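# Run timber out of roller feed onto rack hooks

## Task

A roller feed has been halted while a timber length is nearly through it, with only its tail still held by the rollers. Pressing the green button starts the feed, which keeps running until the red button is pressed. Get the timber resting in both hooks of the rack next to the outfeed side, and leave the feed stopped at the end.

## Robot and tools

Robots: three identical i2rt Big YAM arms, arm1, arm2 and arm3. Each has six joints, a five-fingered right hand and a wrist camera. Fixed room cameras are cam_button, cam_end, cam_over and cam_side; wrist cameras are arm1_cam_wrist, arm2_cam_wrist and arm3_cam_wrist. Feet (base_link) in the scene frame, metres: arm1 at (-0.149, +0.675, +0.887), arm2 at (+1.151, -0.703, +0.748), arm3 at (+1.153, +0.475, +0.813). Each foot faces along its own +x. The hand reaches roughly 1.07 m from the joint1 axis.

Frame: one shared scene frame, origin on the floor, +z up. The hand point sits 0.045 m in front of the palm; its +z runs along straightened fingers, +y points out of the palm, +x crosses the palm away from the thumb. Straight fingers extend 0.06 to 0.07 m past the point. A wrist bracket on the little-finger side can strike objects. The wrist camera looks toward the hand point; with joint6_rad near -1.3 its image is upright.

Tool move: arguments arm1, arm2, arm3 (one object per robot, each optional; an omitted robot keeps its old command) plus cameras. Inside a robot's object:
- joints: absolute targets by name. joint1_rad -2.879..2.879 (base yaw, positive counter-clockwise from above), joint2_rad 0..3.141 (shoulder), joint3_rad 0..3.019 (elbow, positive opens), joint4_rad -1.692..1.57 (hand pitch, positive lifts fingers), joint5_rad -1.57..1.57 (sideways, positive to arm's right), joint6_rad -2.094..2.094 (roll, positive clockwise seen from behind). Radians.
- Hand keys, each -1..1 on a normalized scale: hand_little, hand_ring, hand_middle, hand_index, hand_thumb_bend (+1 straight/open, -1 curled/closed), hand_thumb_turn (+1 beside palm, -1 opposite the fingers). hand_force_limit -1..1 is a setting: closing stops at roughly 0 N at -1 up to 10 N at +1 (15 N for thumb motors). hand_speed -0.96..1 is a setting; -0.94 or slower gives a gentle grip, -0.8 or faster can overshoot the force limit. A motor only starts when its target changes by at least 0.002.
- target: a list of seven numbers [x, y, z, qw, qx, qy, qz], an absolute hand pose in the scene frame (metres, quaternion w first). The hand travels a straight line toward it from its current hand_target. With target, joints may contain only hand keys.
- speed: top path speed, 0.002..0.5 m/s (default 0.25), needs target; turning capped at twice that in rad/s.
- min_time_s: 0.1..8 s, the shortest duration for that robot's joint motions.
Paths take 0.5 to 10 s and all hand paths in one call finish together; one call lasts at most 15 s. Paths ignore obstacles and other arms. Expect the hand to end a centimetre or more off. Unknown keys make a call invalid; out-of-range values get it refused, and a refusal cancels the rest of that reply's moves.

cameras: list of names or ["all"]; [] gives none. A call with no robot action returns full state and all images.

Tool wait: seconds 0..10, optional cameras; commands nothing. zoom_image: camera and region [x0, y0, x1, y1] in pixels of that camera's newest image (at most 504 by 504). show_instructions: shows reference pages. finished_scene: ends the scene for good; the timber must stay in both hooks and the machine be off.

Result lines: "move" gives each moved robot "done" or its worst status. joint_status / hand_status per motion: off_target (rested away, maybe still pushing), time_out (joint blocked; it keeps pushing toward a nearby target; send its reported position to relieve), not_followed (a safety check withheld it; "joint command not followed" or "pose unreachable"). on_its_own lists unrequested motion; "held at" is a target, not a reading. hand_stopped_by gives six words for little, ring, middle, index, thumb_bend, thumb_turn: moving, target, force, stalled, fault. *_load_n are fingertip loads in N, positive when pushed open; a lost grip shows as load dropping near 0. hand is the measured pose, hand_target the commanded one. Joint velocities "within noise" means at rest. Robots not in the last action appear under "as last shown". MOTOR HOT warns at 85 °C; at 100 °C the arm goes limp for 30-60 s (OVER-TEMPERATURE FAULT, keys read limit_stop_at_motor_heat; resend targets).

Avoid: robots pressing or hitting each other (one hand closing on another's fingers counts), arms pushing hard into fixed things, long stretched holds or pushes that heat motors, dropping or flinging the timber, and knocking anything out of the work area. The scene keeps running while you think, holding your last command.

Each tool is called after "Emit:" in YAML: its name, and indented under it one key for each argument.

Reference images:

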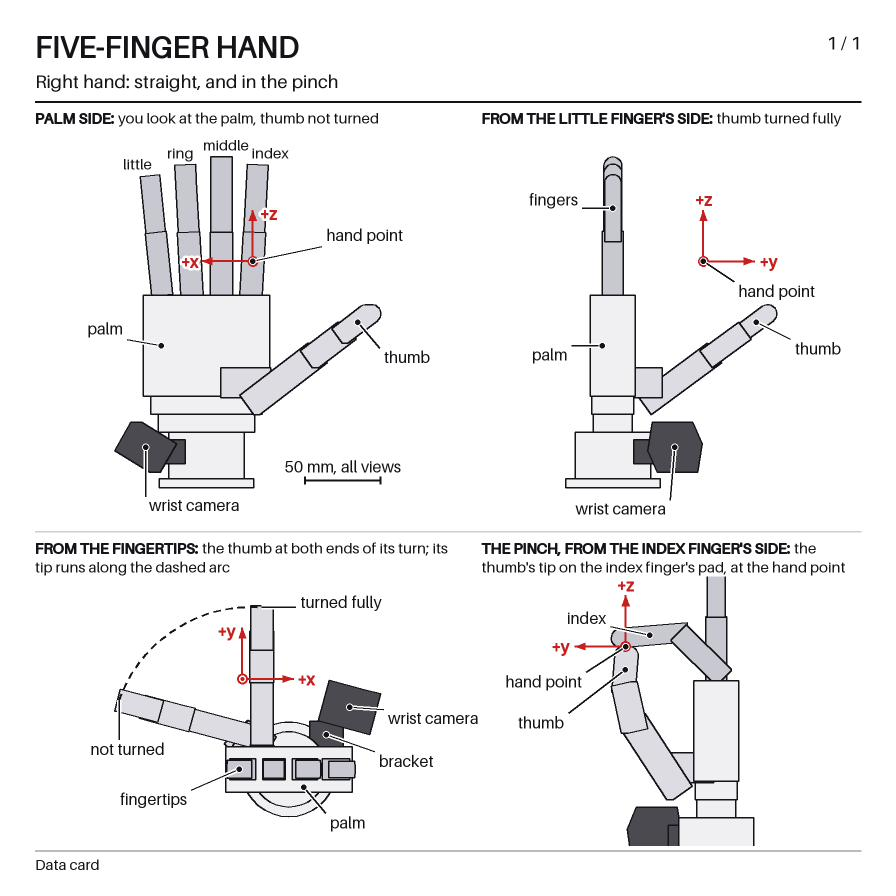

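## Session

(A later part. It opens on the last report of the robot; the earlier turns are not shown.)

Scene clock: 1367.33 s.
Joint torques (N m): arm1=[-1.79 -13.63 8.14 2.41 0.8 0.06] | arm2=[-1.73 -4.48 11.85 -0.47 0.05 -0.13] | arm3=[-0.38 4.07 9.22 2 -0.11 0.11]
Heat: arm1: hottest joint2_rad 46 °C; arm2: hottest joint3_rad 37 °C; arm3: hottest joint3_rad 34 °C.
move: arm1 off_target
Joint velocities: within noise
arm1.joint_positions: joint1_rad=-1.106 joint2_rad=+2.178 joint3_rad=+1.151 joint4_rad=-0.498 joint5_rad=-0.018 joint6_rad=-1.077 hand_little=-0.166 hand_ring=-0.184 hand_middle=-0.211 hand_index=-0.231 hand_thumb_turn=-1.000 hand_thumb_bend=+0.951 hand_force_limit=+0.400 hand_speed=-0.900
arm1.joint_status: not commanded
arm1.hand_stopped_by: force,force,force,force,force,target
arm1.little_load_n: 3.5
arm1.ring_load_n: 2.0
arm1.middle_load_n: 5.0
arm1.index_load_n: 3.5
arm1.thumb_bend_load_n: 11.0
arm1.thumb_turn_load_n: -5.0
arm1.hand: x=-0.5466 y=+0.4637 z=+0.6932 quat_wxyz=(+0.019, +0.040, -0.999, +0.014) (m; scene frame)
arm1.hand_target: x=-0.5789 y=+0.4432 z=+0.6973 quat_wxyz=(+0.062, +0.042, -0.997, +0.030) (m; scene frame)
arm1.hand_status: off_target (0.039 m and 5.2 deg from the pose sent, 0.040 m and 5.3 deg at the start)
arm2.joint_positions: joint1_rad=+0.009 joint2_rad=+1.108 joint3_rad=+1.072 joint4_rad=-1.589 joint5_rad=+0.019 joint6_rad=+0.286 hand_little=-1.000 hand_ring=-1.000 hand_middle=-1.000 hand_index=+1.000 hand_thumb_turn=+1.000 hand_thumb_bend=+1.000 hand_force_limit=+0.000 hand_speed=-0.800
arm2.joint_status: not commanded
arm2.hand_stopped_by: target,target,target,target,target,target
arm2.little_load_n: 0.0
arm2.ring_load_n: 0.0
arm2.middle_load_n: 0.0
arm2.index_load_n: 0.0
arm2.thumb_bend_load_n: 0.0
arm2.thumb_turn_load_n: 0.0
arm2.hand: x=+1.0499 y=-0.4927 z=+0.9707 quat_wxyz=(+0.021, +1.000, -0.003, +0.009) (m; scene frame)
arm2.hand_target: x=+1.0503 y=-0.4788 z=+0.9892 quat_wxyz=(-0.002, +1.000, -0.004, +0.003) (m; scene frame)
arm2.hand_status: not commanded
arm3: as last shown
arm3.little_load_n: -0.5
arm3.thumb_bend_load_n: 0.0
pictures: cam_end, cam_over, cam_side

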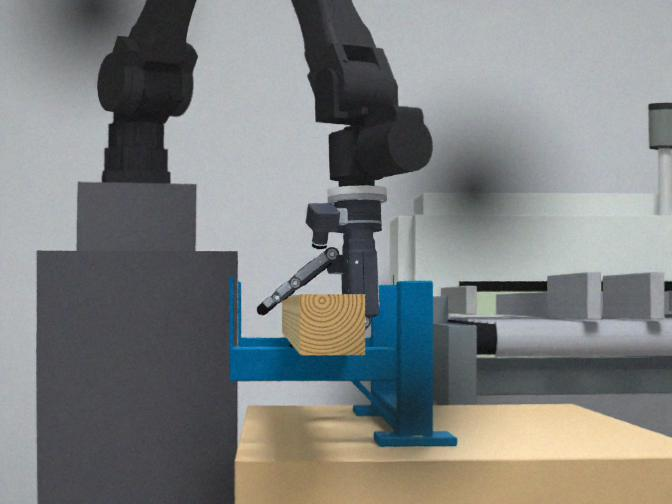

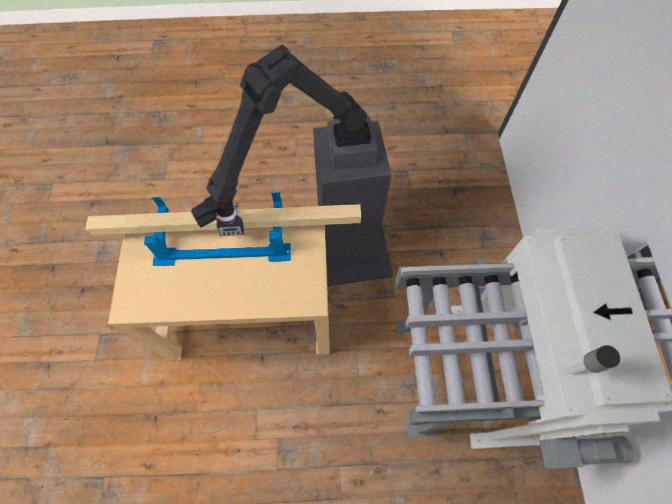

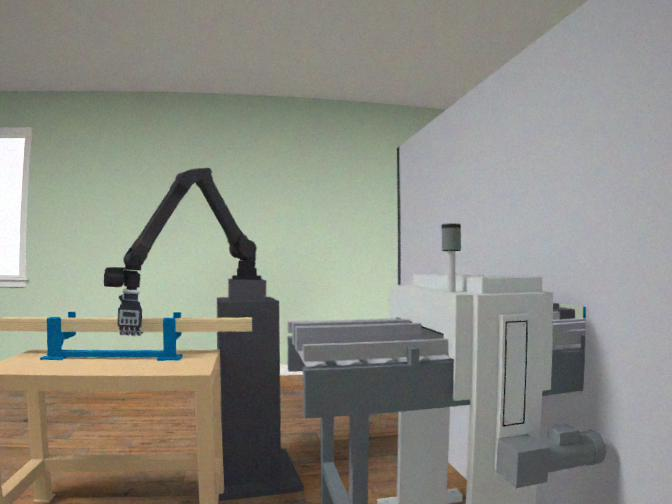

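Emit:
move:
  arm1: {"joints": {"hand_thumb_bend": 1.0}}

Emit:
move:
  arm1: {"joints": {"hand_little": 1.0, "hand_ring": 1.0, "hand_middle": 1.0, "hand_index": 1.0, "hand_speed": -0.85}}
  cameras: ["cam_over", "cam_side", "cam_end"]

Emit:
zoom_image:
  camera: "cam_end"
  region: [200, 130, 460, 400]

Scene clock: 1379.67 s.
Joint torques (N m): arm1=[-1.85 -13.68 8.14 2.17 0.66 0.04] | arm2=[-1.73 -4.6 11.89 -0.54 0.04 -0.13] | arm3=[-0.38 4.13 9.21 2 -0.11 0.1]
Heat: arm1: hottest joint2_rad 45 °C; arm2: hottest joint3_rad 37 °C; arm3: hottest joint3_rad 34 °C.
move: arm1 done
Joint velocities: within noise
arm1.joint_positions: joint1_rad=-1.106 joint2_rad=+2.180 joint3_rad=+1.151 joint4_rad=-0.492 joint5_rad=-0.014 joint6_rad=-1.075 hand_little=-0.166 hand_ring=-0.184 hand_middle=-0.211 hand_index=-0.232 hand_thumb_turn=-1.000 hand_thumb_bend=+1.000 hand_force_limit=+0.400 hand_speed=-0.900
arm1.joint_status: all done
arm1.hand_stopped_by: force,force,force,force,target,target
arm1.little_load_n: 3.5
arm1.ring_load_n: 1.0
arm1.middle_load_n: 2.5
arm1.index_load_n: 0.5
arm1.thumb_bend_load_n: 1.0
arm1.thumb_turn_load_n: -3.0
arm1.hand: x=-0.5480 y=+0.4638 z=+0.6925 quat_wxyz=(+0.022, +0.039, -0.999, +0.013) (m; scene frame)
arm1.hand_target: x=-0.5788 y=+0.4437 z=+0.6971 quat_wxyz=(+0.062, +0.042, -0.997, +0.030) (m; scene frame)
arm1.hand_status: not commanded
arm2, arm3: as last shown
arm3.little_load_n: 0.0
pictures: none

Scene clock: 1383.10 s.
Joint torques (N m): arm1=[-1.85 -13.86 7.51 1.1 0.15 0.04] | arm2=[-1.61 -4.6 11.89 -0.57 0.05 -0.12] | arm3=[-0.44 4.01 9.2 2 -0.1 0.1]
Heat: arm1: hottest joint2_rad 44 °C; arm2: hottest joint3_rad 37 °C; arm3: hottest joint3_rad 34 °C.
move: arm1 done
Joint velocities: within noise
arm1.joint_positions: joint1_rad=-1.112 joint2_rad=+2.180 joint3_rad=+1.161 joint4_rad=-0.460 joint5_rad=+0.005 joint6_rad=-1.075 hand_little=+1.000 hand_ring=+1.000 hand_middle=+1.000 hand_index=+1.000 hand_thumb_turn=-1.000 hand_thumb_bend=+1.000 hand_force_limit=+0.400 hand_speed=-0.850
arm1.joint_status: all done
arm1.hand_stopped_by: target,target,target,target,target,target
arm1.little_load_n: 0.0
arm1.ring_load_n: 0.0
arm1.middle_load_n: -0.5
arm1.index_load_n: 0.0
arm1.thumb_bend_load_n: 0.0
arm1.thumb_turn_load_n: 0.5
arm1.hand: x=-0.5632 y=+0.4616 z=+0.6936 quat_wxyz=(+0.045, +0.036, -0.998, +0.016) (m; scene frame)
arm1.hand_target: x=-0.5811 y=+0.4471 z=+0.6973 quat_wxyz=(+0.064, +0.039, -0.997, +0.027) (m; scene frame)
arm1.hand_status: not commanded
arm2, arm3: as last shown
pictures: cam_end, cam_over, cam_side

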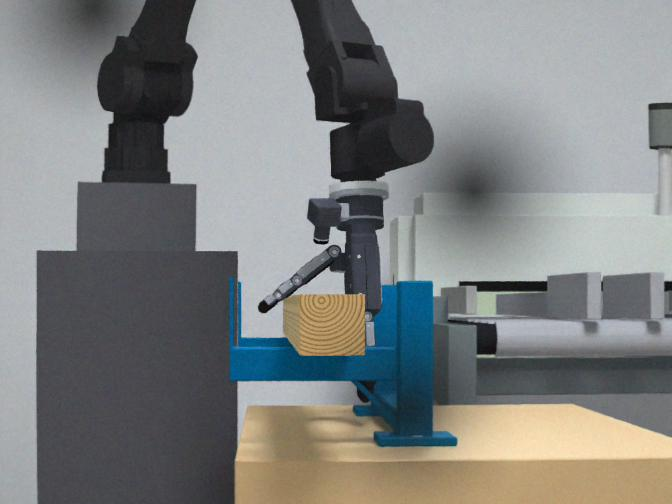

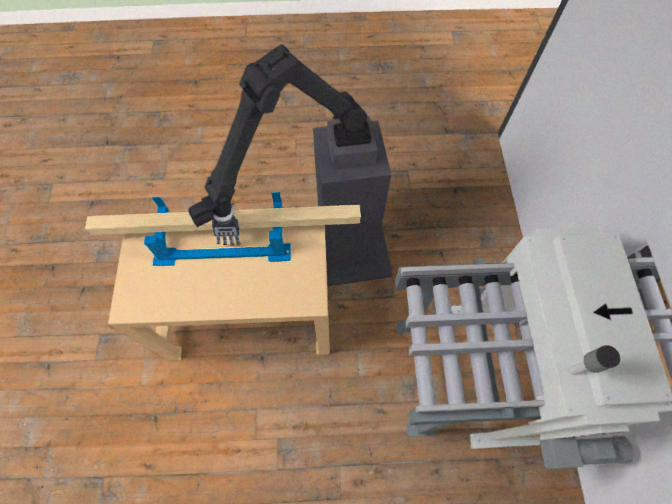

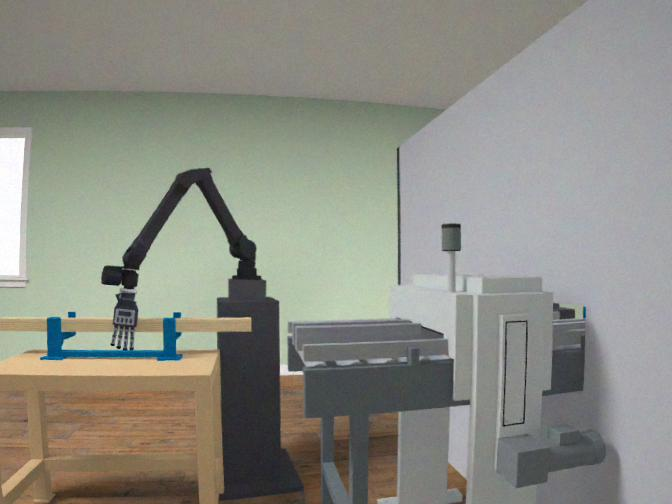

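Scaled by 1.867 from the camera's 672x504 image, which has a finer 960x720 frame.

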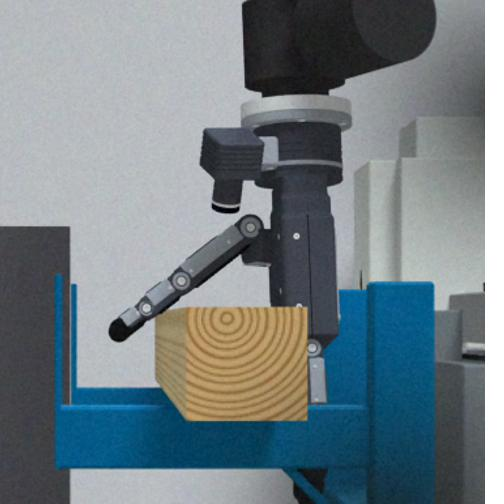

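Emit:
move:
  arm1: {"target": [-0.575, 0.437, 0.79, -0.05, -0.039, 0.997, -0.027], "speed": 0.06}
  cameras: ["cam_over", "cam_side", "cam_end"]

Emit:
zoom_image:
  camera: "cam_end"
  region: [200, 130, 460, 400]

Scene clock: 1390.87 s.
Joint torques (N m): arm1=[-0.97 -14.62 8.76 0.14 0.04 0.13] | arm2=[-1.73 -4.78 11.86 -0.59 0.04 -0.11] | arm3=[-0.38 4.07 9.21 2 -0.1 0.1]
Heat: arm1: hottest joint2_rad 43 °C; arm2: hottest joint3_rad 37 °C; arm3: hottest joint3_rad 34 °C.
move: arm1 off_target
Joint velocities: within noise
arm1.joint_positions: joint1_rad=-1.101 joint2_rad=+2.019 joint3_rad=+1.182 joint4_rad=-0.663 joint5_rad=-0.012 joint6_rad=-1.075 hand_little=+1.000 hand_ring=+1.000 hand_middle=+1.000 hand_index=+1.000 hand_thumb_turn=-1.000 hand_thumb_bend=+1.000 hand_force_limit=+0.400 hand_speed=-0.850
arm1.joint_status: not commanded
arm1.hand_stopped_by: target,target,target,target,target,target
arm1.little_load_n: 0.0
arm1.ring_load_n: 0.0
arm1.middle_load_n: 0.0
arm1.index_load_n: 0.0
arm1.thumb_bend_load_n: 0.0
arm1.thumb_turn_load_n: 0.0
arm1.hand: x=-0.5611 y=+0.4518 z=+0.7754 quat_wxyz=(+0.032, +0.041, -0.998, +0.018) (m; scene frame)
arm1.hand_target: x=-0.5730 y=+0.4337 z=+0.7893 quat_wxyz=(+0.048, +0.045, -0.997, +0.030) (m; scene frame)
arm1.hand_status: off_target (0.025 m and 2.3 deg from the pose sent, 0.100 m and 1.5 deg at the start)
arm2, arm3: as last shown
pictures: cam_end, cam_over, cam_side

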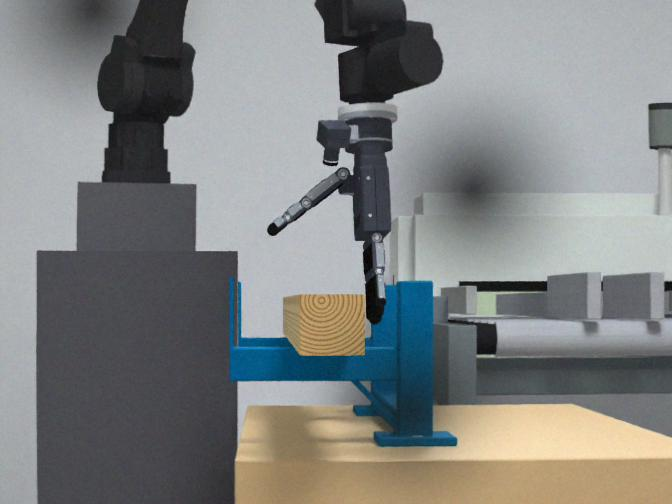

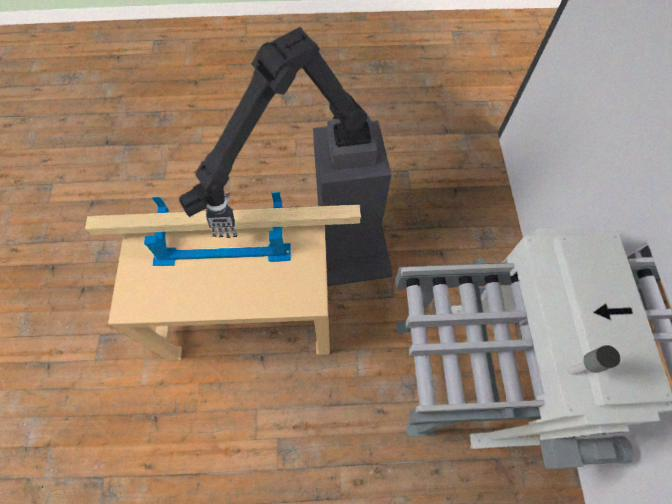

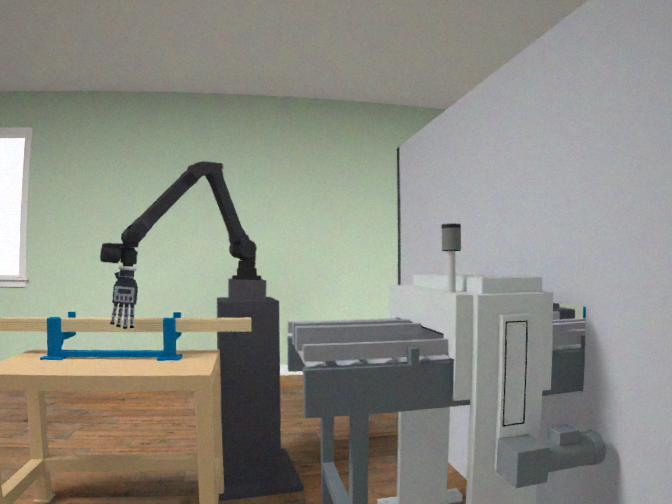

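Scaled by 1.867 from the camera's 672x504 image, which has a finer 960x720 frame.

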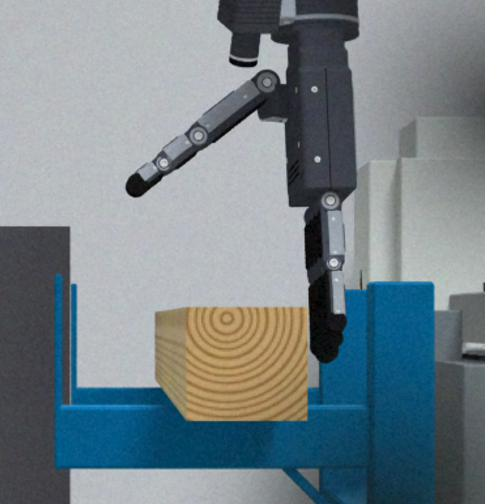

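Timber stayed put. Raise clear.

Emit:
move:
  arm1: {"target": [-0.56, 0.435, 0.9, -0.04, -0.039, 0.997, -0.027], "speed": 0.15}
  cameras: ["all"]

Emit:
zoom_image:
  camera: "cam_end"
  region: [200, 200, 460, 460]

Emit:
zoom_image:
  camera: "cam_over"
  region: [60, 170, 380, 290]

Emit:
zoom_image:
  camera: "cam_side"
  region: [0, 250, 300, 380]

Scene clock: 1398.50 s.
Joint torques (N m): arm1=[-0.91 -12.92 10.4 0.16 0.03 0.15] | arm2=[-1.73 -4.48 11.84 -0.53 0.05 -0.11] | arm3=[-0.38 4.07 9.21 1.99 -0.1 0.1]
Heat: arm1: hottest joint2_rad 44 °C; arm2: hottest joint3_rad 37 °C; arm3: hottest joint3_rad 34 °C.
move: arm1 off_target
Joint velocities: within noise
arm1.joint_positions: joint1_rad=-1.095 joint2_rad=+1.821 joint3_rad=+1.231 joint4_rad=-0.923 joint5_rad=-0.014 joint6_rad=-1.060 hand_little=+1.000 hand_ring=+1.000 hand_middle=+1.000 hand_index=+1.000 hand_thumb_turn=-1.000 hand_thumb_bend=+1.000 hand_force_limit=+0.400 hand_speed=-0.850
arm1.joint_status: not commanded
arm1.hand_stopped_by: target,target,target,target,target,target
arm1.little_load_n: 0.0
arm1.ring_load_n: 0.0
arm1.middle_load_n: -0.5
arm1.index_load_n: 0.0
arm1.thumb_bend_load_n: -0.5
arm1.thumb_turn_load_n: 0.0
arm1.hand: x=-0.5509 y=+0.4518 z=+0.8852 quat_wxyz=(+0.026, +0.037, -0.999, +0.015) (m; scene frame)
arm1.hand_target: x=-0.5608 y=+0.4348 z=+0.8998 quat_wxyz=(+0.041, +0.039, -0.998, +0.027) (m; scene frame)
arm1.hand_status: off_target (0.024 m and 2.2 deg from the pose sent, 0.126 m and 1.4 deg at the start)
arm2, arm3: as last shown
pictures: arm1_cam_wrist, arm2_cam_wrist, arm3_cam_wrist, cam_button, cam_end, cam_over, cam_side

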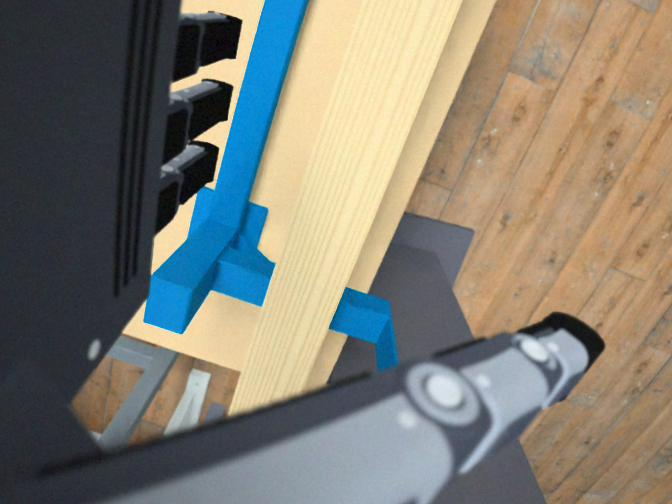

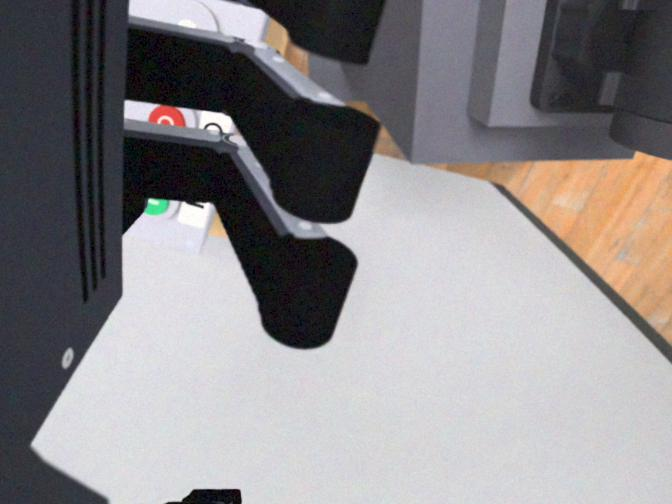

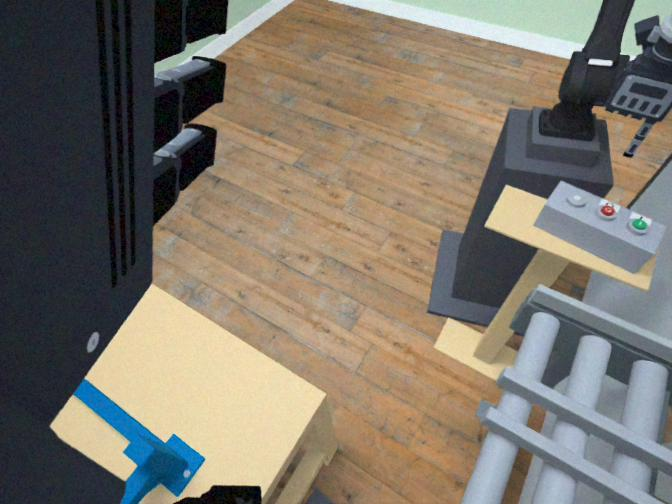

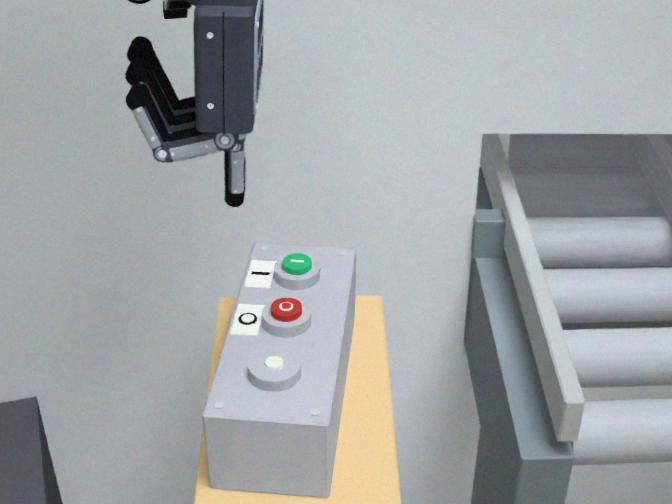

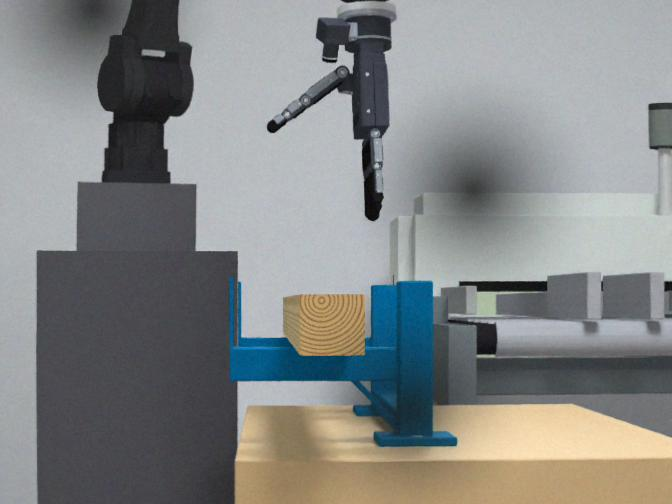

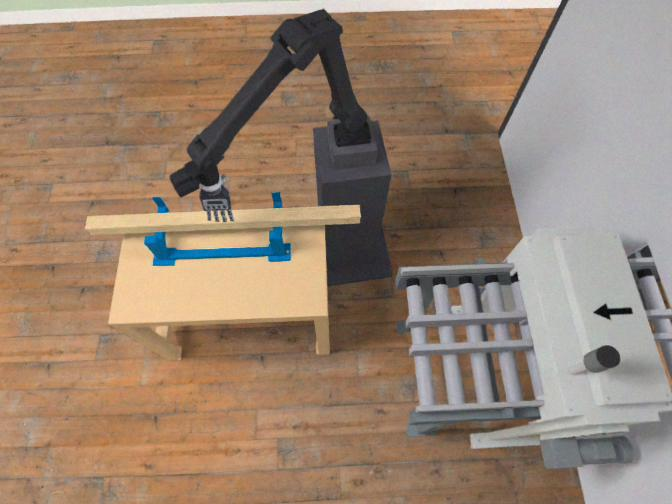

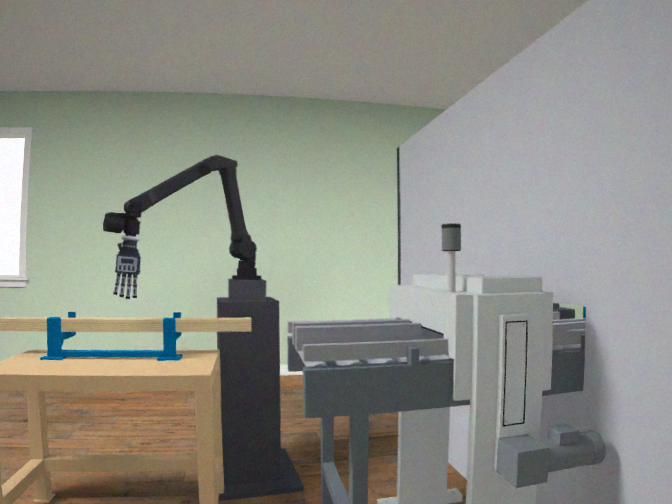

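Scaled by 1.938 from the camera's 672x504 image, which has a finer 960x720 frame.

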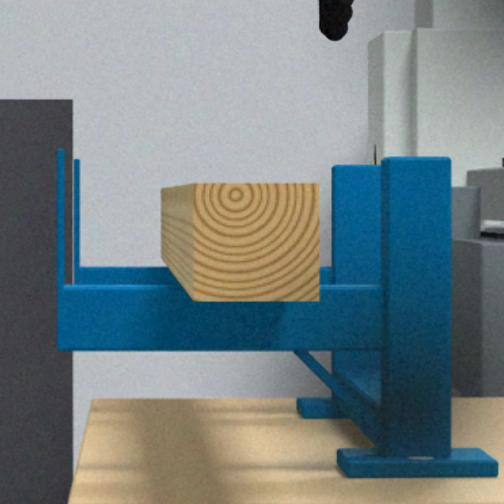

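Scaled by 1.575 from the camera's 672x504 image, which has a finer 960x720 frame.

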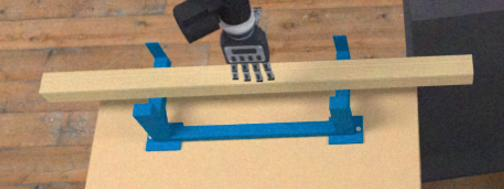

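Scaled by 1.680 from the camera's 672x504 image, which has a finer 960x720 frame.

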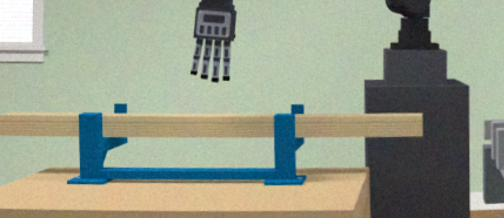

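Emit:
finished_scene:

The scene is finished: the task was done.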